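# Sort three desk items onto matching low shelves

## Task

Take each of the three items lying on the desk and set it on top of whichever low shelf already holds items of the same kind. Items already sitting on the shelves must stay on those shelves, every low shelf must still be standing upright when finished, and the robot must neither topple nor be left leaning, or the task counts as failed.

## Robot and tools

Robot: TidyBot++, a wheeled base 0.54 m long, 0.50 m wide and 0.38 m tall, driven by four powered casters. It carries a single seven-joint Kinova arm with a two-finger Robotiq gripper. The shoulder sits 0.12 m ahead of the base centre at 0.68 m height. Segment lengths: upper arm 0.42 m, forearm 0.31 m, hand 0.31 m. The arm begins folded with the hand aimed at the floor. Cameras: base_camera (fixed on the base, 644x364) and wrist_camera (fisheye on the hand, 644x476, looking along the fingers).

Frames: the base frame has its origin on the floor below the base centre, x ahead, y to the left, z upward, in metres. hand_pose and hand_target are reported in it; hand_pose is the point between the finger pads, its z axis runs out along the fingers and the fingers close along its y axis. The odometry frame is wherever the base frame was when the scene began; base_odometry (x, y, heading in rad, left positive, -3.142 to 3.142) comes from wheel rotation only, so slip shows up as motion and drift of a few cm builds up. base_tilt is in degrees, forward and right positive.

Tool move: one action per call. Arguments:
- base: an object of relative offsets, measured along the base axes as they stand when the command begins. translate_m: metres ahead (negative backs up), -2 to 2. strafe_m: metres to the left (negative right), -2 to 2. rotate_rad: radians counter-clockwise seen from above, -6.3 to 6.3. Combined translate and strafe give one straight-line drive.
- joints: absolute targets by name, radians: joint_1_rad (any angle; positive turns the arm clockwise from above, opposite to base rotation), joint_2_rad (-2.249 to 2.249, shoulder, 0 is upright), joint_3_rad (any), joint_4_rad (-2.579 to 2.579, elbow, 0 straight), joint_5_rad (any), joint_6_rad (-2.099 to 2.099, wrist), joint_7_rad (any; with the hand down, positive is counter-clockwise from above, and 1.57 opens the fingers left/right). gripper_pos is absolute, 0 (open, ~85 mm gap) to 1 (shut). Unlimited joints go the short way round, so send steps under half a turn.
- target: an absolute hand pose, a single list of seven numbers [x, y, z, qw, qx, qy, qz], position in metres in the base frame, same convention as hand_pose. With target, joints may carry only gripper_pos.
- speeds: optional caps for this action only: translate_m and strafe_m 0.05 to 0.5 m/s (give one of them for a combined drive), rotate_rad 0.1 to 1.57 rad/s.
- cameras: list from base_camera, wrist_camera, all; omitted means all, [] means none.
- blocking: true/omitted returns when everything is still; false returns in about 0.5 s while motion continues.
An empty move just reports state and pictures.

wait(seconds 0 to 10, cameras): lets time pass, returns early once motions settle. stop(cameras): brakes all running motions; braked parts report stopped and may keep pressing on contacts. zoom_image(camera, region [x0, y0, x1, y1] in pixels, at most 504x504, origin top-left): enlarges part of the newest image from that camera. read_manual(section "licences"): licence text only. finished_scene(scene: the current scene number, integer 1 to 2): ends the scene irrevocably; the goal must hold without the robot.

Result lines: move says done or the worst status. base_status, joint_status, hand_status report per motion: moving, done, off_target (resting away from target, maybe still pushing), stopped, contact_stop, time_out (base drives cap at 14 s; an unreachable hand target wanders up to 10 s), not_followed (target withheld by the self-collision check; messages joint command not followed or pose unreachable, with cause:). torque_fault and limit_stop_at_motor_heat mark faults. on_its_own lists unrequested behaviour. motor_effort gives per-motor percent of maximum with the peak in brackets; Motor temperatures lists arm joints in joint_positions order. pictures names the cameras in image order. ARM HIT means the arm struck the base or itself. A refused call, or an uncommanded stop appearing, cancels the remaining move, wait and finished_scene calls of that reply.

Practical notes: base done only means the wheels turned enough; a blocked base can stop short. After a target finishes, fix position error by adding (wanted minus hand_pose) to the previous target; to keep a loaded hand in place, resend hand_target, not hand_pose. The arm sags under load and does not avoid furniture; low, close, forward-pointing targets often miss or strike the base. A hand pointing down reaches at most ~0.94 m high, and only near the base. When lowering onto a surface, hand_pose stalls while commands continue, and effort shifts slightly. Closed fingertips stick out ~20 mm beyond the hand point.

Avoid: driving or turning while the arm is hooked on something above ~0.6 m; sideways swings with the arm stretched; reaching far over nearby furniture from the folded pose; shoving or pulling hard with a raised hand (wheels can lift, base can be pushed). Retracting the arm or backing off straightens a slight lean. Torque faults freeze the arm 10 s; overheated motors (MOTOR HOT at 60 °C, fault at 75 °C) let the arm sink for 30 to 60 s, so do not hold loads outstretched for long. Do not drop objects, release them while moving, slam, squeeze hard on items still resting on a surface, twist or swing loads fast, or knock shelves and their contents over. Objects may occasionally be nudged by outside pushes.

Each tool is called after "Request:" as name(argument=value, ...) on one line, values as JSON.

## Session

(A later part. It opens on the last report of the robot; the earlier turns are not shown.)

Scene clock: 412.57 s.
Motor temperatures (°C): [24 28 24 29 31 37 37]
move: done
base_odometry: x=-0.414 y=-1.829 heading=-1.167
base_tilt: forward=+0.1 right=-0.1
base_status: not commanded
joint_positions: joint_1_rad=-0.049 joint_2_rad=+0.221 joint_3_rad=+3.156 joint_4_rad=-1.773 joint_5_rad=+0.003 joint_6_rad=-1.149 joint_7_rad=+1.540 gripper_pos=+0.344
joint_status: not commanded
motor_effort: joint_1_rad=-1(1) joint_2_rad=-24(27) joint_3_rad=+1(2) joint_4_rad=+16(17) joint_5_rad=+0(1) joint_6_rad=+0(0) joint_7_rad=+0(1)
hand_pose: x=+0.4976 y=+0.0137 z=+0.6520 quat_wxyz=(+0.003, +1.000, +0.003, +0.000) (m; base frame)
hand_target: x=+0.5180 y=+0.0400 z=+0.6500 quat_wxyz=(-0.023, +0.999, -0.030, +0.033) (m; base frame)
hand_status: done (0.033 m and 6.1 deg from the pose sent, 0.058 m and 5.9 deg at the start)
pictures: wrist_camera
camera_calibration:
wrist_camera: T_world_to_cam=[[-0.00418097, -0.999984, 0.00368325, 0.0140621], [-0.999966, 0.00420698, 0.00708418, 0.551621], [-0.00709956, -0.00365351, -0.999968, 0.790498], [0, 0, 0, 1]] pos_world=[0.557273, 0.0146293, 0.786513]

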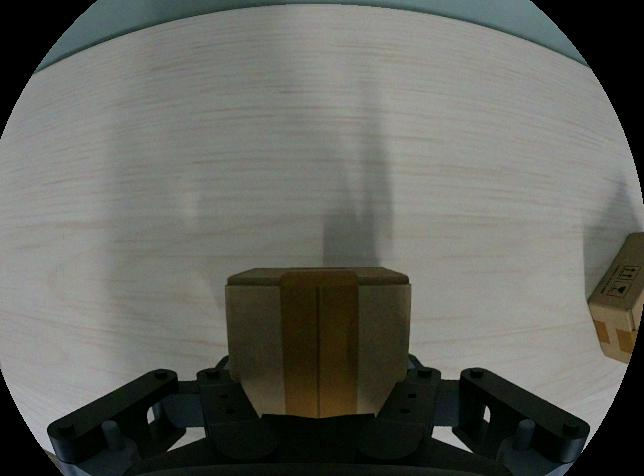

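Request:
move(target=[0.518, 0.042, 0.635, -0.023, 0.999, -0.03, 0.033], cameras=["wrist_camera"])

Request:
move(target=[0.518, 0.042, 0.625, -0.023, 0.999, -0.03, 0.033], cameras=["wrist_camera"])

Scene clock: 422.00 s.
Motor temperatures (°C): [24 28 24 29 31 37 37]
move: done
base_odometry: x=-0.414 y=-1.829 heading=-1.167
base_tilt: forward=+0.1 right=-0.1
base_status: not commanded
joint_positions: joint_1_rad=-0.054 joint_2_rad=+0.233 joint_3_rad=+3.156 joint_4_rad=-1.803 joint_5_rad=+0.002 joint_6_rad=-1.097 joint_7_rad=+1.537 gripper_pos=+0.344
joint_status: not commanded
motor_effort: joint_1_rad=+0(1) joint_2_rad=-25(26) joint_3_rad=+1(2) joint_4_rad=+16(17) joint_5_rad=-1(1) joint_6_rad=+0(0) joint_7_rad=+1(1)
hand_pose: x=+0.4999 y=+0.0158 z=+0.6389 quat_wxyz=(+0.002, +1.000, +0.003, +0.005) (m; base frame)
hand_target: x=+0.5180 y=+0.0420 z=+0.6350 quat_wxyz=(-0.023, +0.999, -0.030, +0.033) (m; base frame)
hand_status: done (0.032 m and 5.8 deg from the pose sent, 0.039 m and 6.1 deg at the start)
pictures: wrist_camera
camera_calibration:
wrist_camera: T_world_to_cam=[[-0.00262397, -0.999993, 0.00282973, 0.01601], [-0.999992, 0.00261538, -0.00303777, 0.560477], [0.00303035, -0.00283768, -0.999991, 0.772403], [0, 0, 0, 1]] pos_world=[0.558174, 0.0167358, 0.774054]

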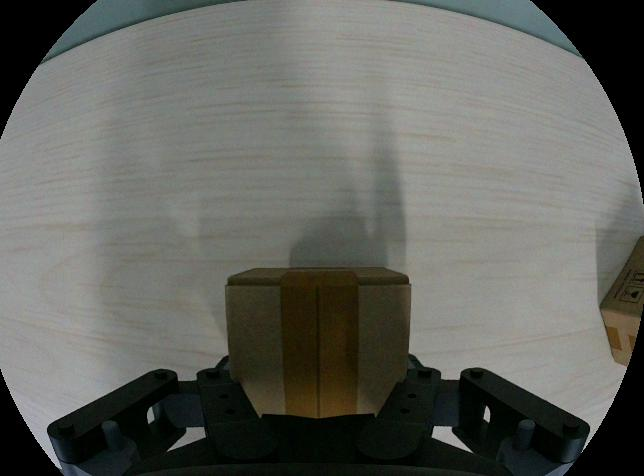

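Scene clock: 422.67 s.
Motor temperatures (°C): [24 28 24 29 31 37 37]
move: done
base_odometry: x=-0.414 y=-1.829 heading=-1.167
base_tilt: forward=+0.0 right=-0.1
base_status: not commanded
joint_positions: joint_1_rad=-0.054 joint_2_rad=+0.243 joint_3_rad=+3.156 joint_4_rad=-1.822 joint_5_rad=+0.002 joint_6_rad=-1.064 joint_7_rad=+1.537 gripper_pos=+0.344
joint_status: not commanded
motor_effort: joint_1_rad=+0(1) joint_2_rad=-25(26) joint_3_rad=+1(1) joint_4_rad=+16(16) joint_5_rad=-1(1) joint_6_rad=+0(0) joint_7_rad=+1(1)
hand_pose: x=+0.5006 y=+0.0161 z=+0.6298 quat_wxyz=(+0.002, +1.000, +0.003, +0.006) (m; base frame)
hand_target: x=+0.5180 y=+0.0420 z=+0.6250 quat_wxyz=(-0.023, +0.999, -0.030, +0.033) (m; base frame)
hand_status: done (0.032 m and 5.7 deg from the pose sent, 0.035 m and 5.8 deg at the start)
pictures: wrist_camera
camera_calibration:
wrist_camera: T_world_to_cam=[[-0.00283549, -0.999994, 0.00212191, 0.0167949], [-0.999977, 0.00282222, -0.00623295, 0.563183], [0.00622692, -0.00213953, -0.999978, 0.761709], [0, 0, 0, 1]] pos_world=[0.558475, 0.0168351, 0.765167]

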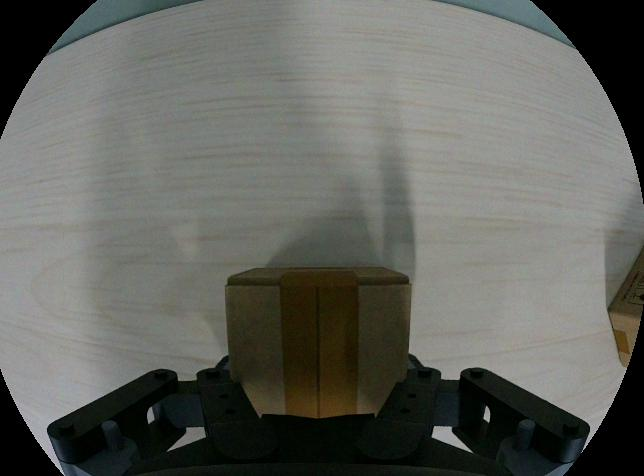

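Request:
move(target=[0.518, 0.042, 0.615, -0.023, 0.999, -0.03, 0.033], cameras=["wrist_camera"])

Request:
move(target=[0.518, 0.042, 0.605, -0.023, 0.999, -0.03, 0.033], cameras=["wrist_camera"])

Scene clock: 428.33 s.
Motor temperatures (°C): [24 28 24 29 31 37 37]
move: off_target
base_odometry: x=-0.414 y=-1.829 heading=-1.167
base_tilt: forward=+0.0 right=-0.1
base_status: not commanded
joint_positions: joint_1_rad=-0.054 joint_2_rad=+0.240 joint_3_rad=+3.156 joint_4_rad=-1.829 joint_5_rad=+0.001 joint_6_rad=-1.053 joint_7_rad=+1.537 gripper_pos=+0.344
joint_status: not commanded
motor_effort: joint_1_rad=-1(1) joint_2_rad=-19(25) joint_3_rad=+0(1) joint_4_rad=+13(16) joint_5_rad=-1(2) joint_6_rad=+3(4) joint_7_rad=+1(1)
hand_pose: x=+0.5011 y=+0.0162 z=+0.6293 quat_wxyz=(+0.002, +1.000, +0.003, +0.010) (m; base frame)
hand_target: x=+0.5180 y=+0.0420 z=+0.6150 quat_wxyz=(-0.023, +0.999, -0.030, +0.033) (m; base frame)
hand_status: off_target (0.034 m and 5.4 deg from the pose sent, 0.035 m and 5.7 deg at the start)
pictures: wrist_camera
camera_calibration:
wrist_camera: T_world_to_cam=[[-0.00304892, -0.999994, 0.00149994, 0.0173877], [-0.999901, 0.00302804, -0.0137282, 0.568272], [0.0137236, -0.00154164, -0.999905, 0.757294], [0, 0, 0, 1]] pos_world=[0.557876, 0.0168344, 0.764997]

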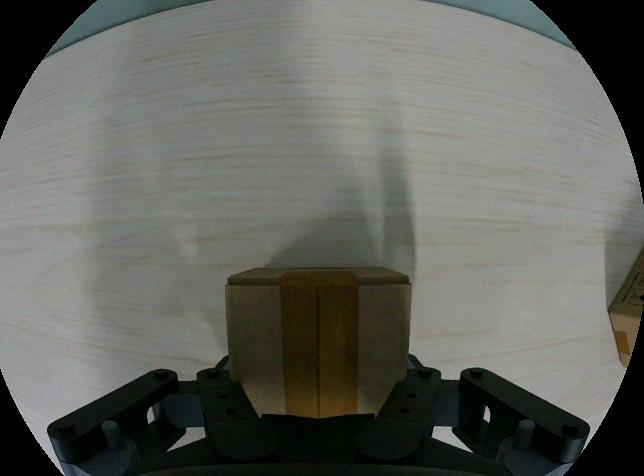

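Scene clock: 428.90 s.
Motor temperatures (°C): [24 28 24 29 31 37 37]
move: off_target
base_odometry: x=-0.414 y=-1.829 heading=-1.167
base_tilt: forward=+0.0 right=+0.0
base_status: not commanded
joint_positions: joint_1_rad=-0.054 joint_2_rad=+0.234 joint_3_rad=+3.156 joint_4_rad=-1.837 joint_5_rad=+0.001 joint_6_rad=-1.043 joint_7_rad=+1.537 gripper_pos=+0.344
joint_status: not commanded
motor_effort: joint_1_rad=-1(2) joint_2_rad=-15(19) joint_3_rad=+0(1) joint_4_rad=+12(13) joint_5_rad=-2(2) joint_6_rad=+5(7) joint_7_rad=+0(1)
hand_pose: x=+0.5011 y=+0.0162 z=+0.6292 quat_wxyz=(+0.002, +1.000, +0.003, +0.014) (m; base frame)
hand_target: x=+0.5180 y=+0.0420 z=+0.6050 quat_wxyz=(-0.023, +0.999, -0.030, +0.033) (m; base frame)
hand_status: off_target (0.039 m and 5.2 deg from the pose sent, 0.039 m and 5.4 deg at the start)
pictures: wrist_camera
camera_calibration:
wrist_camera: T_world_to_cam=[[-0.00305522, -0.999995, 0.000974144, 0.0177898], [-0.999753, 0.00303302, -0.0220268, 0.573448], [0.0220237, -0.0010412, -0.999757, 0.752999], [0, 0, 0, 1]] pos_world=[0.556776, 0.0168344, 0.76543]

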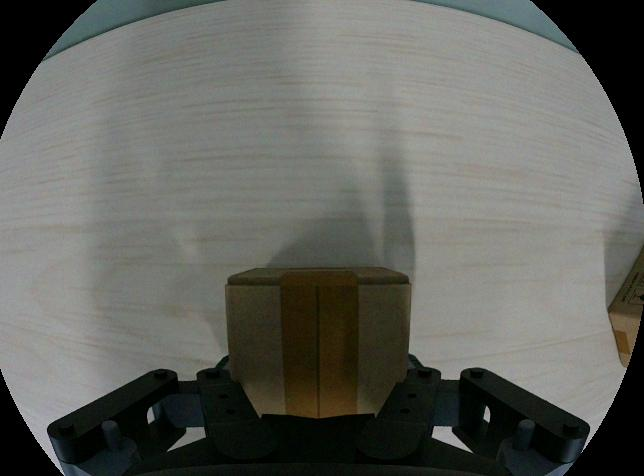

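Request:
move(target=[0.518, 0.042, 0.622, -0.023, 0.999, -0.03, 0.033], cameras=[])

Request:
move(joints={"gripper_pos": 0.0}, cameras=["wrist_camera"])

Request:
move(target=[0.518, 0.042, 0.80, -0.023, 0.999, -0.03, 0.033], cameras=["wrist_camera"])

Scene clock: 435.13 s.
Motor temperatures (°C): [24 28 24 29 31 37 37]
move: done
base_odometry: x=-0.414 y=-1.829 heading=-1.167
base_tilt: forward=+0.0 right=-0.1
base_status: not commanded
joint_positions: joint_1_rad=-0.054 joint_2_rad=+0.233 joint_3_rad=+3.156 joint_4_rad=-1.836 joint_5_rad=+0.001 joint_6_rad=-1.043 joint_7_rad=+1.537 gripper_pos=+0.344
joint_status: not commanded
motor_effort: joint_1_rad=-1(2) joint_2_rad=-18(19) joint_3_rad=+0(1) joint_4_rad=+15(15) joint_5_rad=-1(2) joint_6_rad=+6(7) joint_7_rad=-1(1)
hand_pose: x=+0.5013 y=+0.0162 z=+0.6295 quat_wxyz=(+0.002, +1.000, +0.003, +0.015) (m; base frame)
hand_target: x=+0.5180 y=+0.0420 z=+0.6220 quat_wxyz=(-0.023, +0.999, -0.030, +0.033) (m; base frame)
hand_status: done (0.032 m and 5.2 deg from the pose sent, 0.032 m and 5.2 deg at the start)
pictures: none
No camera images: "cameras" was empty.

Scene clock: 435.97 s.
Motor temperatures (°C): [24 28 24 29 31 37 37]
move: done
base_odometry: x=-0.415 y=-1.829 heading=-1.167
base_tilt: forward=+0.0 right=-0.1
base_status: not commanded
joint_positions: joint_1_rad=-0.055 joint_2_rad=+0.251 joint_3_rad=+3.156 joint_4_rad=-1.836 joint_5_rad=-0.001 joint_6_rad=-1.027 joint_7_rad=+1.536 gripper_pos=+0.000
joint_status: all done
motor_effort: joint_1_rad=+0(1) joint_2_rad=-24(25) joint_3_rad=+1(1) joint_4_rad=+15(15) joint_5_rad=+0(1) joint_6_rad=+0(5) joint_7_rad=+0(1)
hand_pose: x=+0.5050 y=+0.0174 z=+0.6228 quat_wxyz=(+0.001, +1.000, +0.003, +0.013) (m; base frame)
hand_target: x=+0.5180 y=+0.0420 z=+0.6220 quat_wxyz=(-0.023, +0.999, -0.030, +0.033) (m; base frame)
hand_status: not commanded
pictures: wrist_camera
camera_calibration:
wrist_camera: T_world_to_cam=[[-0.00294059, -0.999996, -0.000420469, 0.0198033], [-0.999783, 0.00294863, -0.0206246, 0.576354], [0.0206257, 0.00035973, -0.999787, 0.747189], [0, 0, 0, 1]] pos_world=[0.560876, 0.017835, 0.758926]

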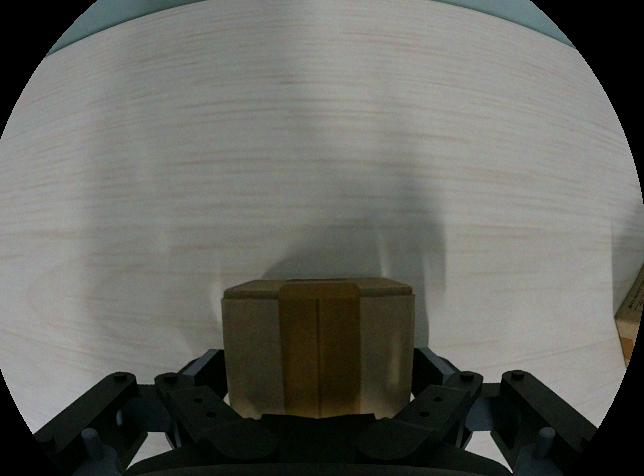

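Scene clock: 437.97 s.
Motor temperatures (°C): [24 28 24 29 31 37 37]
move: done
base_odometry: x=-0.415 y=-1.829 heading=-1.167
base_tilt: forward=+0.0 right=-0.1
base_status: not commanded
joint_positions: joint_1_rad=-0.055 joint_2_rad=+0.161 joint_3_rad=+3.156 joint_4_rad=-1.389 joint_5_rad=-0.001 joint_6_rad=-1.460 joint_7_rad=+1.515 gripper_pos=+0.000
joint_status: not commanded
motor_effort: joint_1_rad=-1(1) joint_2_rad=-24(27) joint_3_rad=+1(2) joint_4_rad=+18(18) joint_5_rad=+0(1) joint_6_rad=+1(1) joint_7_rad=+0(2)
hand_pose: x=+0.5412 y=+0.0193 z=+0.7948 quat_wxyz=(-0.002, +0.998, -0.007, +0.065) (m; base frame)
hand_target: x=+0.5180 y=+0.0420 z=+0.8000 quat_wxyz=(-0.023, +0.999, -0.030, +0.033) (m; base frame)
hand_status: done (0.033 m and 5.1 deg from the pose sent, 0.179 m and 5.2 deg at the start)
pictures: wrist_camera
camera_calibration:
wrist_camera: T_world_to_cam=[[-0.0235508, -0.999681, -0.00914581, 0.0399269], [-0.99199, 0.0245033, -0.123915, 0.693553], [0.1241, 0.00615425, -0.992251, 0.856271], [0, 0, 0, 1]] pos_world=[0.582675, 0.0176501, 0.935943]

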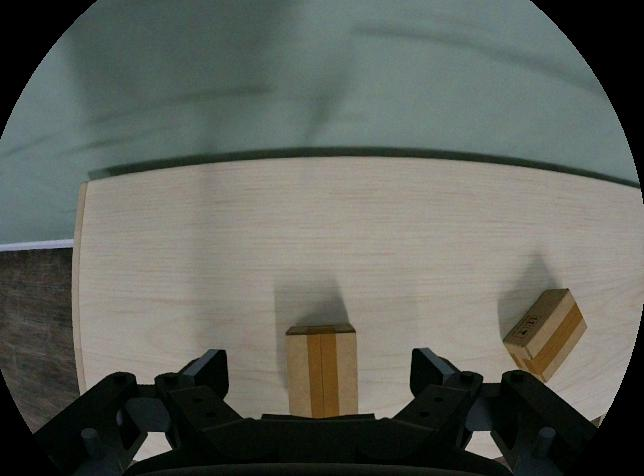

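Request:
move(base={"translate_m": -0.4}, target=[0.42, 0.0, 0.90, 0, 1, 0, 0], cameras=[])

Request:
move(base={"translate_m": -1.12, "strafe_m": 1.96, "rotate_rad": 1.572}, cameras=["all"])

Scene clock: 466.20 s.
Motor temperatures (°C): [24 28 24 29 31 37 37]
move: done
base_odometry: x=-0.572 y=-1.461 heading=-1.168
base_tilt: forward=-0.1 right=-0.1
base_status: done
joint_positions: joint_1_rad=-0.036 joint_2_rad=+0.007 joint_3_rad=+3.158 joint_4_rad=-1.212 joint_5_rad=-0.001 joint_6_rad=-1.849 joint_7_rad=+1.521 gripper_pos=+0.000
joint_status: not commanded
motor_effort: joint_1_rad=-1(1) joint_2_rad=-16(30) joint_3_rad=+1(2) joint_4_rad=+16(19) joint_5_rad=+0(1) joint_6_rad=+1(1) joint_7_rad=+0(2)
hand_pose: x=+0.4402 y=+0.0079 z=+0.9004 quat_wxyz=(-0.002, +0.999, -0.015, +0.037) (m; base frame)
hand_target: x=+0.4200 y=+0.0000 z=+0.9000 quat_wxyz=(+0.000, +1.000, +0.000, +0.000) (m; base frame)
hand_status: done (0.022 m and 4.6 deg from the pose sent, 0.162 m and 7.5 deg at the start)
pictures: none
No camera images: "cameras" was empty.

Scene clock: 471.77 s.
Motor temperatures (°C): [24 28 24 29 31 37 37]
move: done
base_odometry: x=+0.792 y=+0.338 heading=+0.405
base_tilt: forward=+0.0 right=-0.1
base_status: done
joint_positions: joint_1_rad=-0.022 joint_2_rad=+0.014 joint_3_rad=+3.168 joint_4_rad=-1.212 joint_5_rad=-0.001 joint_6_rad=-1.851 joint_7_rad=+1.521 gripper_pos=+0.000
joint_status: not commanded
motor_effort: joint_1_rad=-1(4) joint_2_rad=-17(20) joint_3_rad=+0(3) joint_4_rad=+17(17) joint_5_rad=+0(2) joint_6_rad=+0(1) joint_7_rad=+0(2)
hand_pose: x=+0.4411 y=+0.0004 z=+0.8982 quat_wxyz=(-0.001, +0.999, -0.027, +0.032) (m; base frame)
hand_target: x=+0.4200 y=+0.0000 z=+0.9000 quat_wxyz=(+0.000, +1.000, +0.000, +0.000) (m; base frame)
hand_status: not commanded
pictures: base_camera, wrist_camera
camera_calibration:
wrist_camera: T_world_to_cam=[[-0.0626137, -0.998018, -0.00626302, 0.0343803], [-0.996332, 0.0628722, -0.0580486, 0.550246], [0.0583273, 0.00260541, -0.998294, 1.00594], [0, 0, 0, 1]] pos_world=[0.491707, -0.00290396, 1.03638]

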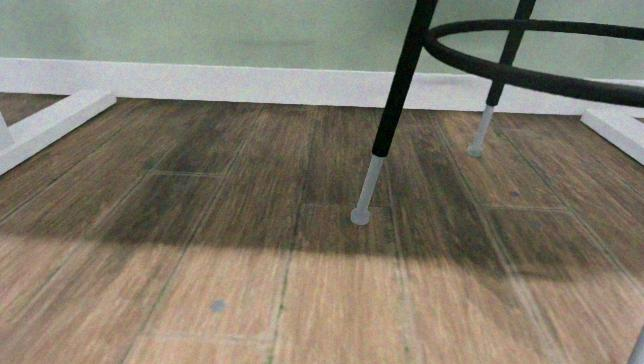

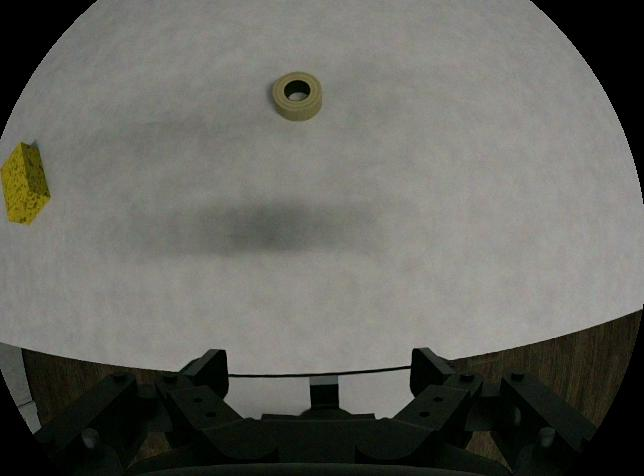

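Request:
move(base={"translate_m": 0.08}, target=[0.58, 0.0, 0.83, 0, 1, 0, 0], cameras=["wrist_camera"])

Scene clock: 495.00 s.
Motor temperatures (°C): [24 27 24 29 31 37 37]
move: done
base_odometry: x=+0.866 y=+0.370 heading=+0.405
base_tilt: forward=+0.0 right=-0.1
base_status: done
joint_positions: joint_1_rad=-0.022 joint_2_rad=+0.370 joint_3_rad=+3.168 joint_4_rad=-0.996 joint_5_rad=-0.001 joint_6_rad=-1.850 joint_7_rad=+1.521 gripper_pos=+0.000
joint_status: not commanded
motor_effort: joint_1_rad=+0(1) joint_2_rad=-30(33) joint_3_rad=+0(2) joint_4_rad=+16(18) joint_5_rad=-1(1) joint_6_rad=-1(2) joint_7_rad=+0(1)
hand_pose: x=+0.5561 y=+0.0020 z=+0.8275 quat_wxyz=(+0.005, +0.999, -0.026, -0.037) (m; base frame)
hand_target: x=+0.5800 y=+0.0000 z=+0.8300 quat_wxyz=(+0.000, +1.000, +0.000, +0.000) (m; base frame)
hand_status: done (0.024 m and 5.2 deg from the pose sent, 0.155 m and 4.8 deg at the start)
pictures: wrist_camera
camera_calibration:
wrist_camera: T_world_to_cam=[[-0.0611997, -0.998065, 0.0109573, 0.0276822], [-0.99485, 0.0618838, 0.0802712, 0.545319], [-0.080794, -0.00598834, -0.996713, 1.0047], [0, 0, 0, 1]] pos_world=[0.625378, -0.000101344, 0.957318]

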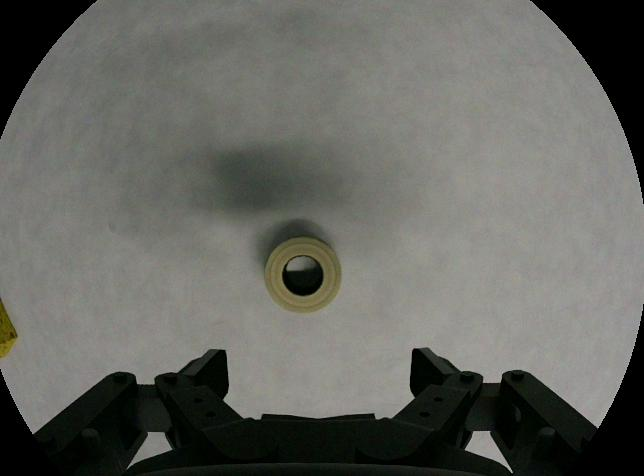

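Request:
move(target=[0.614, 0.005, 0.77, -0.005, 0.999, 0.01, 0.037], cameras=["wrist_camera"])

Scene clock: 507.63 s.
Motor temperatures (°C): [24 28 24 29 31 37 37]
move: done
base_odometry: x=+0.866 y=+0.370 heading=+0.405
base_tilt: forward=+0.1 right=-0.1
base_status: not commanded
joint_positions: joint_1_rad=-0.022 joint_2_rad=+0.377 joint_3_rad=+3.168 joint_4_rad=-1.148 joint_5_rad=-0.001 joint_6_rad=-1.606 joint_7_rad=+1.524 gripper_pos=+0.000
joint_status: not commanded
motor_effort: joint_1_rad=+0(1) joint_2_rad=-31(33) joint_3_rad=+1(1) joint_4_rad=+17(18) joint_5_rad=+0(1) joint_6_rad=+0(1) joint_7_rad=+0(2)
hand_pose: x=+0.5915 y=+0.0015 z=+0.7762 quat_wxyz=(+0.004, +1.000, -0.024, +0.006) (m; base frame)
hand_target: x=+0.6140 y=+0.0050 z=+0.7700 quat_wxyz=(-0.005, +0.999, +0.010, +0.037) (m; base frame)
hand_status: done (0.024 m and 5.4 deg from the pose sent, 0.082 m and 9.5 deg at the start)
pictures: wrist_camera
camera_calibration:
wrist_camera: T_world_to_cam=[[-0.0585159, -0.998268, 0.00606042, 0.0320895], [-0.998274, 0.0584842, -0.00527036, 0.653109], [0.00490679, -0.00635836, -0.999968, 0.908242], [0, 0, 0, 1]] pos_world=[0.649404, -0.000387768, 0.91146]

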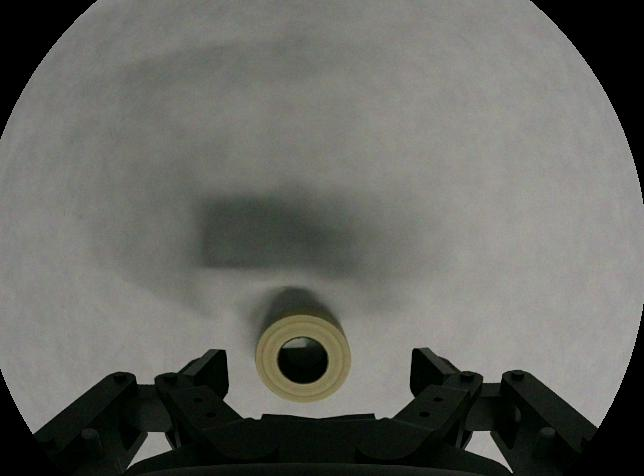

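Request:
move(target=[0.612, 0.014, 0.73, -0.005, 0.999, 0.01, 0.037], cameras=["wrist_camera"])

Scene clock: 513.50 s.
Motor temperatures (°C): [24 28 24 29 31 37 37]
move: done
base_odometry: x=+0.866 y=+0.370 heading=+0.405
base_tilt: forward=+0.0 right=-0.1
base_status: not commanded
joint_positions: joint_1_rad=-0.022 joint_2_rad=+0.377 joint_3_rad=+3.168 joint_4_rad=-1.277 joint_5_rad=-0.001 joint_6_rad=-1.479 joint_7_rad=+1.524 gripper_pos=+0.000
joint_status: not commanded
motor_effort: joint_1_rad=+0(1) joint_2_rad=-31(33) joint_3_rad=+0(1) joint_4_rad=+17(18) joint_5_rad=+0(1) joint_6_rad=+0(0) joint_7_rad=+0(1)
hand_pose: x=+0.5900 y=+0.0013 z=+0.7352 quat_wxyz=(+0.004, +1.000, -0.024, +0.004) (m; base frame)
hand_target: x=+0.6120 y=+0.0140 z=+0.7300 quat_wxyz=(-0.005, +0.999, +0.010, +0.037) (m; base frame)
hand_status: done (0.026 m and 5.6 deg from the pose sent, 0.052 m and 5.4 deg at the start)
pictures: wrist_camera
camera_calibration:
wrist_camera: T_world_to_cam=[[-0.0582958, -0.99828, 0.0062463, 0.0317774], [-0.998298, 0.0582839, -0.00207801, 0.649142], [0.00171038, -0.00635681, -0.999978, 0.869116], [0, 0, 0, 1]] pos_world=[0.648403, -0.000586965, 0.870248]

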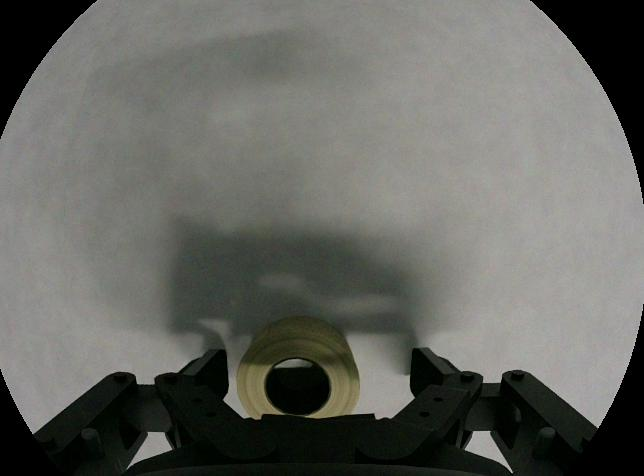

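Request:
move(target=[0.612, 0.034, 0.728, -0.005, 0.999, 0.01, 0.037], cameras=["wrist_camera"])

Scene clock: 519.87 s.
Motor temperatures (°C): [24 28 24 29 31 37 37]
move: done
base_odometry: x=+0.866 y=+0.370 heading=+0.405
base_tilt: forward=+0.0 right=-0.1
base_status: not commanded
joint_positions: joint_1_rad=-0.061 joint_2_rad=+0.377 joint_3_rad=+3.163 joint_4_rad=-1.277 joint_5_rad=-0.001 joint_6_rad=-1.470 joint_7_rad=+1.524 gripper_pos=+0.000
joint_status: not commanded
motor_effort: joint_1_rad=+0(2) joint_2_rad=-31(32) joint_3_rad=+1(2) joint_4_rad=+17(17) joint_5_rad=+0(1) joint_6_rad=+0(0) joint_7_rad=+0(1)
hand_pose: x=+0.5922 y=+0.0216 z=+0.7353 quat_wxyz=(+0.003, +1.000, -0.003, +0.008) (m; base frame)
hand_target: x=+0.6120 y=+0.0340 z=+0.7280 quat_wxyz=(-0.005, +0.999, +0.010, +0.037) (m; base frame)
hand_status: done (0.024 m and 3.7 deg from the pose sent, 0.040 m and 5.6 deg at the start)
pictures: wrist_camera
camera_calibration:
wrist_camera: T_world_to_cam=[[-0.0151464, -0.999877, 0.00409923, 0.028251], [-0.99983, 0.0151023, -0.0105677, 0.658242], [0.0105045, -0.0042586, -0.999936, 0.863998], [0, 0, 0, 1]] pos_world=[0.649483, 0.0219859, 0.870783]

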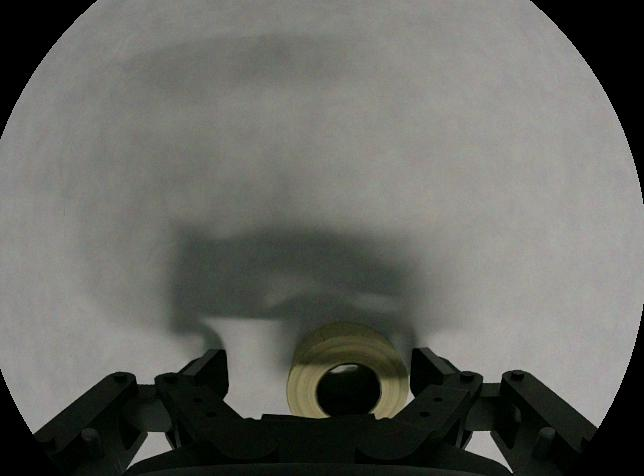

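Request:
move(target=[0.612, 0.0, 0.722, -0.005, 0.999, 0.01, 0.037], cameras=["wrist_camera"])

Scene clock: 528.77 s.
Motor temperatures (°C): [24 28 24 29 31 37 37]
move: done
base_odometry: x=+0.866 y=+0.370 heading=+0.405
base_tilt: forward=+0.1 right=-0.1
base_status: not commanded
joint_positions: joint_1_rad=-0.014 joint_2_rad=+0.377 joint_3_rad=+3.163 joint_4_rad=-1.294 joint_5_rad=-0.001 joint_6_rad=-1.453 joint_7_rad=+1.552 gripper_pos=+0.000
joint_status: not commanded
motor_effort: joint_1_rad=+0(2) joint_2_rad=-29(31) joint_3_rad=+1(2) joint_4_rad=+16(17) joint_5_rad=+0(1) joint_6_rad=+0(0) joint_7_rad=+1(2)
hand_pose: x=+0.5924 y=-0.0008 z=+0.7303 quat_wxyz=(+0.003, +1.000, -0.013, +0.009) (m; base frame)
hand_target: x=+0.6120 y=+0.0000 z=+0.7220 quat_wxyz=(-0.005, +0.999, +0.010, +0.037) (m; base frame)
hand_status: done (0.021 m and 4.2 deg from the pose sent, 0.032 m and 3.7 deg at the start)
pictures: wrist_camera
camera_calibration:
wrist_camera: T_world_to_cam=[[-0.0345512, -0.999394, 0.00413661, 0.0173684], [-0.999335, 0.0345003, -0.0118002, 0.659331], [0.0116504, -0.00454157, -0.999922, 0.858246], [0, 0, 0, 1]] pos_world=[0.649493, -0.00149149, 0.865888]

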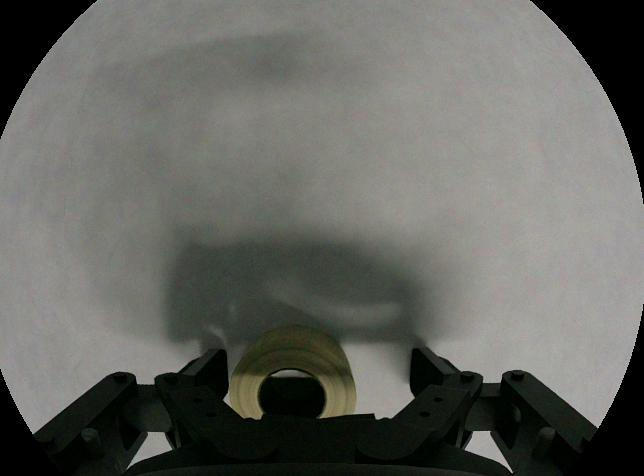

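Request:
move(target=[0.612, 0.023, 0.718, -0.005, 0.999, -0.003, 0.037], cameras=["wrist_camera"])

Scene clock: 533.50 s.
Motor temperatures (°C): [24 28 24 29 31 37 37]
move: done
base_odometry: x=+0.866 y=+0.370 heading=+0.405
base_tilt: forward=+0.1 right=-0.1
base_status: not commanded
joint_positions: joint_1_rad=-0.040 joint_2_rad=+0.377 joint_3_rad=+3.163 joint_4_rad=-1.295 joint_5_rad=-0.001 joint_6_rad=-1.439 joint_7_rad=+1.549 gripper_pos=+0.000
joint_status: not commanded
motor_effort: joint_1_rad=-1(2) joint_2_rad=-28(30) joint_3_rad=+1(1) joint_4_rad=+15(16) joint_5_rad=+0(1) joint_6_rad=+0(1) joint_7_rad=+1(2)
hand_pose: x=+0.5962 y=+0.0116 z=+0.7303 quat_wxyz=(+0.003, +1.000, -0.001, +0.015) (m; base frame)
hand_target: x=+0.6120 y=+0.0230 z=+0.7180 quat_wxyz=(-0.005, +0.999, -0.003, +0.037) (m; base frame)
hand_status: done (0.023 m and 2.7 deg from the pose sent, 0.033 m and 3.5 deg at the start)
pictures: wrist_camera
camera_calibration:
wrist_camera: T_world_to_cam=[[-0.0112997, -0.99993, 0.00364437, 0.0164038], [-0.999634, 0.0112067, -0.0246172, 0.672441], [0.0245747, -0.00392121, -0.99969, 0.850408], [0, 0, 0, 1]] pos_world=[0.651482, 0.0122015, 0.866639]

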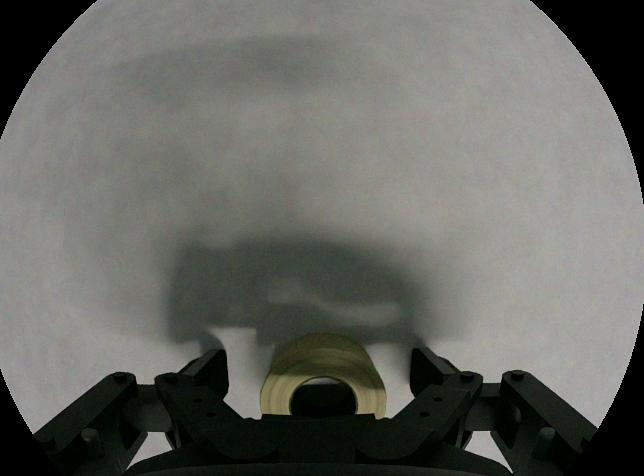

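Request:
move(target=[0.612, 0.023, 0.734, -0.005, 0.999, -0.003, 0.037], cameras=["wrist_camera"])

Scene clock: 540.93 s.
Motor temperatures (°C): [24 28 24 29 31 37 37]
move: done
base_odometry: x=+0.866 y=+0.370 heading=+0.405
base_tilt: forward=+0.0 right=-0.1
base_status: not commanded
joint_positions: joint_1_rad=-0.040 joint_2_rad=+0.378 joint_3_rad=+3.163 joint_4_rad=-1.284 joint_5_rad=-0.001 joint_6_rad=-1.439 joint_7_rad=+1.549 gripper_pos=+0.000
joint_status: not commanded
motor_effort: joint_1_rad=+0(1) joint_2_rad=-31(32) joint_3_rad=+0(1) joint_4_rad=+17(18) joint_5_rad=-1(1) joint_6_rad=+0(1) joint_7_rad=+0(1)
hand_pose: x=+0.5999 y=+0.0117 z=+0.7332 quat_wxyz=(+0.003, +1.000, -0.001, +0.020) (m; base frame)
hand_target: x=+0.6120 y=+0.0230 z=+0.7340 quat_wxyz=(-0.005, +0.999, -0.003, +0.037) (m; base frame)
hand_status: done (0.017 m and 2.1 deg from the pose sent, 0.020 m and 2.7 deg at the start)
pictures: wrist_camera
camera_calibration:
wrist_camera: T_world_to_cam=[[-0.0112306, -0.999931, 0.00343913, 0.0166526], [-0.999356, 0.0111069, -0.0341159, 0.683004], [0.0340753, -0.00382006, -0.999412, 0.847231], [0, 0, 0, 1]] pos_world=[0.653882, 0.0123019, 0.869977]

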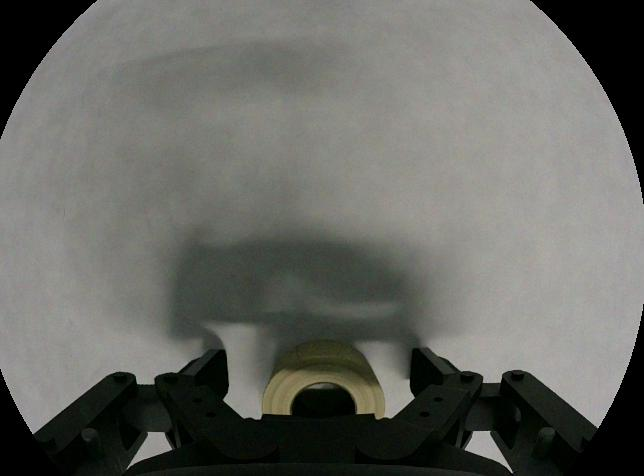

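Request:
move(target=[0.602, 0.023, 0.734, -0.005, 0.999, -0.003, 0.015], cameras=["wrist_camera"])

Scene clock: 551.33 s.
Motor temperatures (°C): [24 28 24 29 31 37 37]
move: done
base_odometry: x=+0.866 y=+0.370 heading=+0.405
base_tilt: forward=+0.0 right=-0.1
base_status: not commanded
joint_positions: joint_1_rad=-0.040 joint_2_rad=+0.381 joint_3_rad=+3.163 joint_4_rad=-1.271 joint_5_rad=-0.001 joint_6_rad=-1.446 joint_7_rad=+1.549 gripper_pos=+0.000
joint_status: not commanded
motor_effort: joint_1_rad=+0(1) joint_2_rad=-31(32) joint_3_rad=+0(2) joint_4_rad=+17(18) joint_5_rad=-1(1) joint_6_rad=+0(1) joint_7_rad=+0(2)
hand_pose: x=+0.6023 y=+0.0118 z=+0.7359 quat_wxyz=(+0.003, +1.000, -0.001, +0.022) (m; base frame)
hand_target: x=+0.6020 y=+0.0230 z=+0.7340 quat_wxyz=(-0.005, +1.000, -0.003, +0.015) (m; base frame)
hand_status: done (0.011 m and 1.2 deg from the pose sent, 0.011 m and 1.1 deg at the start)
pictures: wrist_camera
camera_calibration:
wrist_camera: T_world_to_cam=[[-0.0111425, -0.999932, 0.0034035, 0.0167384], [-0.999235, 0.011007, -0.0375168, 0.687996], [0.0374768, -0.00381893, -0.99929, 0.847838], [0, 0, 0, 1]] pos_world=[0.655882, 0.0124023, 0.87299]

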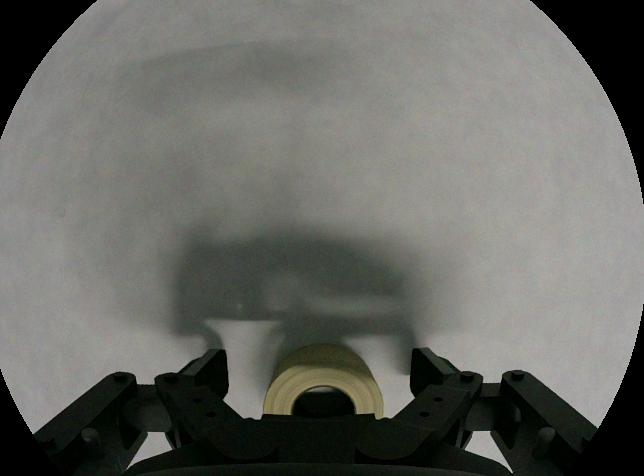

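Request:
move(base={"translate_m": -0.012}, cameras=["wrist_camera"])

Scene clock: 557.13 s.
Motor temperatures (°C): [24 28 24 29 31 37 37]
move: done
base_odometry: x=+0.854 y=+0.365 heading=+0.405
base_tilt: forward=+0.0 right=-0.1
base_status: done
joint_positions: joint_1_rad=-0.040 joint_2_rad=+0.383 joint_3_rad=+3.163 joint_4_rad=-1.271 joint_5_rad=-0.001 joint_6_rad=-1.446 joint_7_rad=+1.549 gripper_pos=+0.000
joint_status: not commanded
motor_effort: joint_1_rad=-1(1) joint_2_rad=-31(34) joint_3_rad=+0(2) joint_4_rad=+17(18) joint_5_rad=+0(1) joint_6_rad=+0(1) joint_7_rad=+0(1)
hand_pose: x=+0.6026 y=+0.0119 z=+0.7349 quat_wxyz=(+0.003, +1.000, -0.001, +0.021) (m; base frame)
hand_target: x=+0.6020 y=+0.0230 z=+0.7340 quat_wxyz=(-0.005, +1.000, -0.003, +0.015) (m; base frame)
hand_status: not commanded
pictures: wrist_camera
camera_calibration:
wrist_camera: T_world_to_cam=[[-0.0110365, -0.999933, 0.00342795, 0.0167584], [-0.999306, 0.0109075, -0.0356175, 0.686944], [0.0355777, -0.00381867, -0.99936, 0.848016], [0, 0, 0, 1]] pos_world=[0.656482, 0.0125027, 0.871883]

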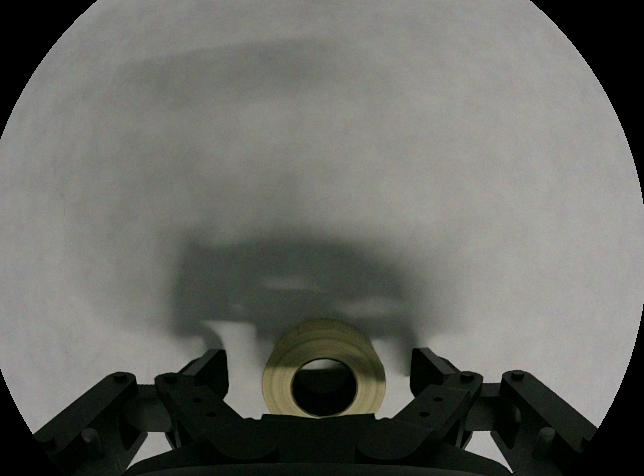

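Request:
move(target=[0.602, 0.023, 0.742, -0.005, 0.999, -0.003, 0.015], cameras=[])

Request:
move(joints={"gripper_pos": 0.42}, cameras=["wrist_camera"])

Scene clock: 570.90 s.
Motor temperatures (°C): [24 28 24 29 31 37 37]
move: done
base_odometry: x=+0.854 y=+0.365 heading=+0.405
base_tilt: forward=+0.0 right=+0.0
base_status: not commanded
joint_positions: joint_1_rad=-0.040 joint_2_rad=+0.383 joint_3_rad=+3.163 joint_4_rad=-1.248 joint_5_rad=-0.001 joint_6_rad=-1.446 joint_7_rad=+1.549 gripper_pos=+0.000
joint_status: not commanded
motor_effort: joint_1_rad=-1(1) joint_2_rad=-31(32) joint_3_rad=+1(1) joint_4_rad=+17(18) joint_5_rad=-1(1) joint_6_rad=+0(1) joint_7_rad=+0(1)
hand_pose: x=+0.6102 y=+0.0121 z=+0.7425 quat_wxyz=(+0.003, +0.999, -0.001, +0.032) (m; base frame)
hand_target: x=+0.6020 y=+0.0230 z=+0.7420 quat_wxyz=(-0.005, +1.000, -0.003, +0.015) (m; base frame)
hand_status: done (0.014 m and 2.2 deg from the pose sent, 0.013 m and 1.2 deg at the start)
pictures: none
No camera images: "cameras" was empty.

Scene clock: 571.67 s.
Motor temperatures (°C): [24 28 24 29 31 37 37]
move: done
base_odometry: x=+0.854 y=+0.365 heading=+0.405
base_tilt: forward=+0.0 right=-0.1
base_status: not commanded
joint_positions: joint_1_rad=-0.040 joint_2_rad=+0.383 joint_3_rad=+3.163 joint_4_rad=-1.248 joint_5_rad=-0.001 joint_6_rad=-1.446 joint_7_rad=+1.549 gripper_pos=+0.420
joint_status: all done
motor_effort: joint_1_rad=-1(1) joint_2_rad=-32(32) joint_3_rad=+1(2) joint_4_rad=+17(18) joint_5_rad=+0(1) joint_6_rad=+0(1) joint_7_rad=+1(2)
hand_pose: x=+0.6102 y=+0.0121 z=+0.7425 quat_wxyz=(+0.003, +0.999, -0.001, +0.032) (m; base frame)
hand_target: x=+0.6020 y=+0.0230 z=+0.7420 quat_wxyz=(-0.005, +1.000, -0.003, +0.015) (m; base frame)
hand_status: not commanded
pictures: wrist_camera
camera_calibration:
wrist_camera: T_world_to_cam=[[-0.0108921, -0.999937, 0.00278581, 0.0173491], [-0.998241, 0.0107112, -0.0583096, 0.711029], [0.058276, -0.00341602, -0.998295, 0.840596], [0, 0, 0, 1]] pos_world=[0.660981, 0.0126035, 0.880574]

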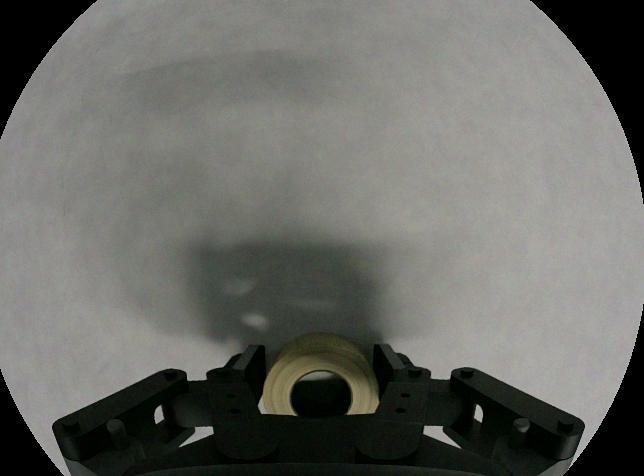

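Request:
move(base={"translate_m": -0.008}, cameras=[])

Request:
move(target=[0.602, 0.023, 0.732, -0.005, 0.999, -0.003, 0.005], cameras=["wrist_camera"])

Scene clock: 581.63 s.
Motor temperatures (°C): [24 28 24 29 31 37 37]
move: done
base_odometry: x=+0.847 y=+0.362 heading=+0.405
base_tilt: forward=+0.0 right=+0.0
base_status: done
joint_positions: joint_1_rad=-0.040 joint_2_rad=+0.384 joint_3_rad=+3.163 joint_4_rad=-1.248 joint_5_rad=-0.001 joint_6_rad=-1.446 joint_7_rad=+1.549 gripper_pos=+0.420
joint_status: not commanded
motor_effort: joint_1_rad=-1(1) joint_2_rad=-31(34) joint_3_rad=+1(1) joint_4_rad=+18(18) joint_5_rad=-1(1) joint_6_rad=+1(1) joint_7_rad=+1(1)
hand_pose: x=+0.6103 y=+0.0121 z=+0.7423 quat_wxyz=(+0.003, +0.999, -0.001, +0.032) (m; base frame)
hand_target: x=+0.6020 y=+0.0230 z=+0.7420 quat_wxyz=(-0.005, +1.000, -0.003, +0.015) (m; base frame)
hand_status: not commanded
pictures: none
No camera images: "cameras" was empty.

Scene clock: 582.17 s.
Motor temperatures (°C): [24 28 24 29 31 37 37]
move: done
base_odometry: x=+0.847 y=+0.362 heading=+0.405
base_tilt: forward=+0.0 right=+0.0
base_status: not commanded
joint_positions: joint_1_rad=-0.040 joint_2_rad=+0.389 joint_3_rad=+3.163 joint_4_rad=-1.246 joint_5_rad=-0.001 joint_6_rad=-1.446 joint_7_rad=+1.549 gripper_pos=+0.420
joint_status: not commanded
motor_effort: joint_1_rad=+0(1) joint_2_rad=-28(32) joint_3_rad=+1(2) joint_4_rad=+16(17) joint_5_rad=+0(1) joint_6_rad=+1(1) joint_7_rad=+0(1)
hand_pose: x=+0.6112 y=+0.0122 z=+0.7403 quat_wxyz=(+0.003, +1.000, -0.001, +0.030) (m; base frame)
hand_target: x=+0.6020 y=+0.0230 z=+0.7320 quat_wxyz=(-0.005, +1.000, -0.003, +0.005) (m; base frame)
hand_status: done (0.016 m and 3.1 deg from the pose sent, 0.017 m and 3.2 deg at the start)
pictures: wrist_camera
camera_calibration:
wrist_camera: T_world_to_cam=[[-0.0108854, -0.999936, 0.00292848, 0.0173424], [-0.998461, 0.01071, -0.0544115, 0.709108], [0.0543767, -0.00351626, -0.998514, 0.840874], [0, 0, 0, 1]] pos_world=[0.662481, 0.0127035, 0.878158]

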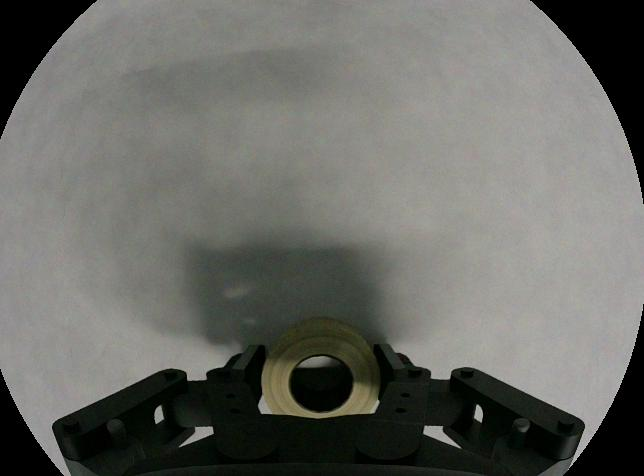

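Request:
move(target=[0.602, 0.023, 0.742, -0.005, 0.999, -0.003, 0.005], cameras=[])

Request:
move(joints={"gripper_pos": 0.5}, cameras=["wrist_camera"])

Scene clock: 590.77 s.
Motor temperatures (°C): [24 28 24 29 31 37 37]
move: done
base_odometry: x=+0.847 y=+0.362 heading=+0.405
base_tilt: forward=+0.0 right=-0.1
base_status: not commanded
joint_positions: joint_1_rad=-0.040 joint_2_rad=+0.395 joint_3_rad=+3.163 joint_4_rad=-1.226 joint_5_rad=-0.001 joint_6_rad=-1.453 joint_7_rad=+1.549 gripper_pos=+0.420
joint_status: not commanded
motor_effort: joint_1_rad=-1(1) joint_2_rad=-32(33) joint_3_rad=+1(1) joint_4_rad=+18(18) joint_5_rad=-1(1) joint_6_rad=+0(1) joint_7_rad=+0(1)
hand_pose: x=+0.6161 y=+0.0123 z=+0.7438 quat_wxyz=(+0.003, +0.999, -0.001, +0.034) (m; base frame)
hand_target: x=+0.6020 y=+0.0230 z=+0.7420 quat_wxyz=(-0.005, +1.000, -0.003, +0.005) (m; base frame)
hand_status: done (0.018 m and 3.5 deg from the pose sent, 0.014 m and 3.1 deg at the start)
pictures: none
No camera images: "cameras" was empty.

Scene clock: 591.27 s.
Motor temperatures (°C): [24 28 24 29 31 37 37]
move: done
base_odometry: x=+0.847 y=+0.362 heading=+0.405
base_tilt: forward=+0.0 right=-0.1
base_status: not commanded
joint_positions: joint_1_rad=-0.040 joint_2_rad=+0.395 joint_3_rad=+3.163 joint_4_rad=-1.223 joint_5_rad=-0.001 joint_6_rad=-1.453 joint_7_rad=+1.549 gripper_pos=+0.488
joint_status: all done
motor_effort: joint_1_rad=+0(1) joint_2_rad=-32(32) joint_3_rad=+0(2) joint_4_rad=+18(18) joint_5_rad=-1(1) joint_6_rad=+1(1) joint_7_rad=+1(1)
hand_pose: x=+0.6169 y=+0.0124 z=+0.7448 quat_wxyz=(+0.003, +0.999, -0.001, +0.035) (m; base frame)
hand_target: x=+0.6020 y=+0.0230 z=+0.7420 quat_wxyz=(-0.005, +1.000, -0.003, +0.005) (m; base frame)
hand_status: not commanded
pictures: wrist_camera
camera_calibration:
wrist_camera: T_world_to_cam=[[-0.0107079, -0.999939, 0.00272946, 0.0176327], [-0.997862, 0.0105095, -0.0645084, 0.722193], [0.0644758, -0.00341438, -0.997913, 0.838408], [0, 0, 0, 1]] pos_world=[0.66678, 0.0129043, 0.883198]

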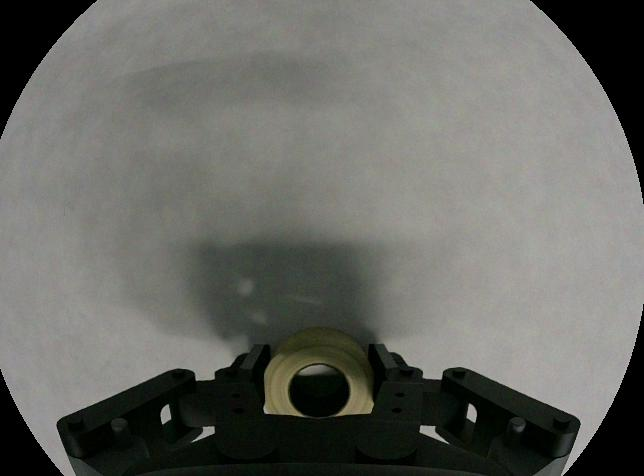

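Request:
move(joints={"gripper_pos": 0.65}, cameras=[])

Request:
move(target=[0.59, 0.015, 0.82, 0, 1, 0, 0], cameras=["wrist_camera"])

Scene clock: 596.67 s.
Motor temperatures (°C): [24 28 24 29 31 37 37]
move: off_target
base_odometry: x=+0.847 y=+0.362 heading=+0.405
base_tilt: forward=+0.0 right=-0.1
base_status: not commanded
joint_positions: joint_1_rad=-0.040 joint_2_rad=+0.395 joint_3_rad=+3.163 joint_4_rad=-1.222 joint_5_rad=-0.001 joint_6_rad=-1.453 joint_7_rad=+1.549 gripper_pos=+0.512
joint_status: gripper_pos off_target (ended at +0.512, target +0.650)
motor_effort: joint_1_rad=+0(1) joint_2_rad=-31(33) joint_3_rad=+1(1) joint_4_rad=+17(18) joint_5_rad=-1(1) joint_6_rad=+1(2) joint_7_rad=+0(1)
hand_pose: x=+0.6173 y=+0.0124 z=+0.7452 quat_wxyz=(+0.003, +0.999, -0.001, +0.036) (m; base frame)
hand_target: x=+0.6020 y=+0.0230 z=+0.7420 quat_wxyz=(-0.005, +1.000, -0.003, +0.005) (m; base frame)
hand_status: not commanded
pictures: none
No camera images: "cameras" was empty.

Scene clock: 597.97 s.
Motor temperatures (°C): [24 28 24 29 31 37 37]
move: done
base_odometry: x=+0.847 y=+0.362 heading=+0.405
base_tilt: forward=+0.0 right=-0.1
base_status: not commanded
joint_positions: joint_1_rad=-0.040 joint_2_rad=+0.396 joint_3_rad=+3.163 joint_4_rad=-0.992 joint_5_rad=-0.001 joint_6_rad=-1.685 joint_7_rad=+1.549 gripper_pos=+0.512
joint_status: not commanded
motor_effort: joint_1_rad=+0(1) joint_2_rad=-32(34) joint_3_rad=+0(1) joint_4_rad=+17(19) joint_5_rad=-1(1) joint_6_rad=+1(1) joint_7_rad=+0(1)
hand_pose: x=+0.6118 y=+0.0129 z=+0.8166 quat_wxyz=(+0.003, +0.999, +0.000, +0.034) (m; base frame)
hand_target: x=+0.5900 y=+0.0150 z=+0.8200 quat_wxyz=(+0.000, +1.000, +0.000, +0.000) (m; base frame)
hand_status: done (0.022 m and 4.0 deg from the pose sent, 0.080 m and 4.1 deg at the start)
pictures: wrist_camera
camera_calibration:
wrist_camera: T_world_to_cam=[[-0.0104083, -0.999942, 0.00286642, 0.0175577], [-0.997992, 0.0102088, -0.0625155, 0.72021], [0.0624826, -0.00351134, -0.99804, 0.911703], [0, 0, 0, 1]] pos_world=[0.66198, 0.0134055, 0.95489]

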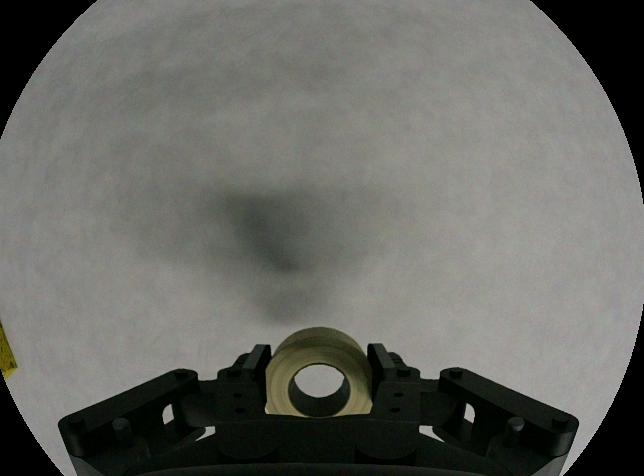

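Request:
move(base={"translate_m": -0.8}, target=[0.44, 0.0, 0.88, 0, 1, 0, 0], cameras=[])

Request:
move(base={"translate_m": -1.9, "strafe_m": -1.204, "rotate_rad": 3.141}, cameras=["all"])

Scene clock: 650.57 s.
Motor temperatures (°C): [24 28 24 29 31 37 37]
move: done
base_odometry: x=+0.111 y=+0.047 heading=+0.405
base_tilt: forward=+0.0 right=-0.1
base_status: done
joint_positions: joint_1_rad=-0.035 joint_2_rad=+0.045 joint_3_rad=+3.163 joint_4_rad=-1.224 joint_5_rad=-0.001 joint_6_rad=-1.784 joint_7_rad=+1.549 gripper_pos=+0.512
joint_status: not commanded
motor_effort: joint_1_rad=+0(3) joint_2_rad=-19(37) joint_3_rad=+1(3) joint_4_rad=+17(18) joint_5_rad=-1(1) joint_6_rad=+1(1) joint_7_rad=+1(2)
hand_pose: x=+0.4656 y=+0.0066 z=+0.8854 quat_wxyz=(-0.001, +0.999, -0.004, +0.044) (m; base frame)
hand_target: x=+0.4400 y=+0.0000 z=+0.8800 quat_wxyz=(+0.000, +1.000, +0.000, +0.000) (m; base frame)
hand_status: done (0.027 m and 5.1 deg from the pose sent, 0.184 m and 4.0 deg at the start)
pictures: none
No camera images: "cameras" was empty.

Scene clock: 656.77 s.
Motor temperatures (°C): [24 28 24 29 31 37 37]
move: done
base_odometry: x=-1.161 y=-1.808 heading=-2.737
base_tilt: forward=+0.0 right=-0.1
base_status: done
joint_positions: joint_1_rad=-0.027 joint_2_rad=+0.048 joint_3_rad=+3.164 joint_4_rad=-1.225 joint_5_rad=-0.001 joint_6_rad=-1.786 joint_7_rad=+1.549 gripper_pos=+0.512
joint_status: not commanded
motor_effort: joint_1_rad=-1(2) joint_2_rad=-20(22) joint_3_rad=+1(3) joint_4_rad=+17(17) joint_5_rad=+0(2) joint_6_rad=+1(1) joint_7_rad=+1(2)
hand_pose: x=+0.4656 y=+0.0035 z=+0.8841 quat_wxyz=(-0.001, +0.999, -0.008, +0.041) (m; base frame)
hand_target: x=+0.4400 y=+0.0000 z=+0.8800 quat_wxyz=(+0.000, +1.000, +0.000, +0.000) (m; base frame)
hand_status: not commanded
pictures: base_camera, wrist_camera
camera_calibration:
wrist_camera: T_world_to_cam=[[-0.0261854, -0.999646, -0.00475114, 0.0205558], [-0.996726, 0.026472, -0.0763919, 0.590207], [0.0764907, 0.00273523, -0.997067, 0.980843], [0, 0, 0, 1]] pos_world=[0.513788, 0.0022417, 1.02315]

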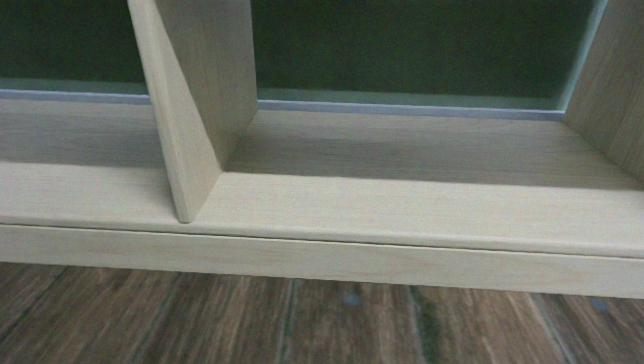

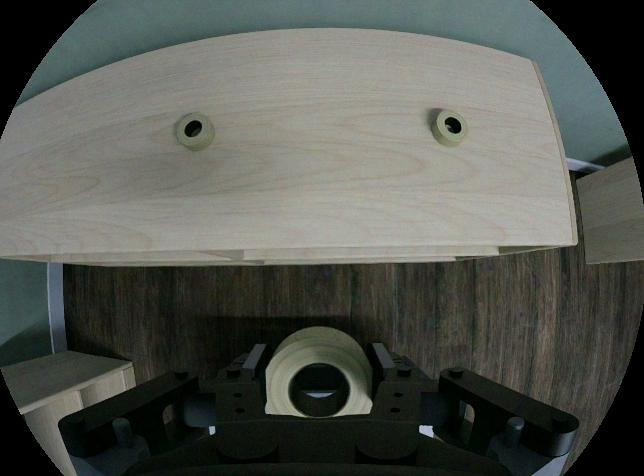

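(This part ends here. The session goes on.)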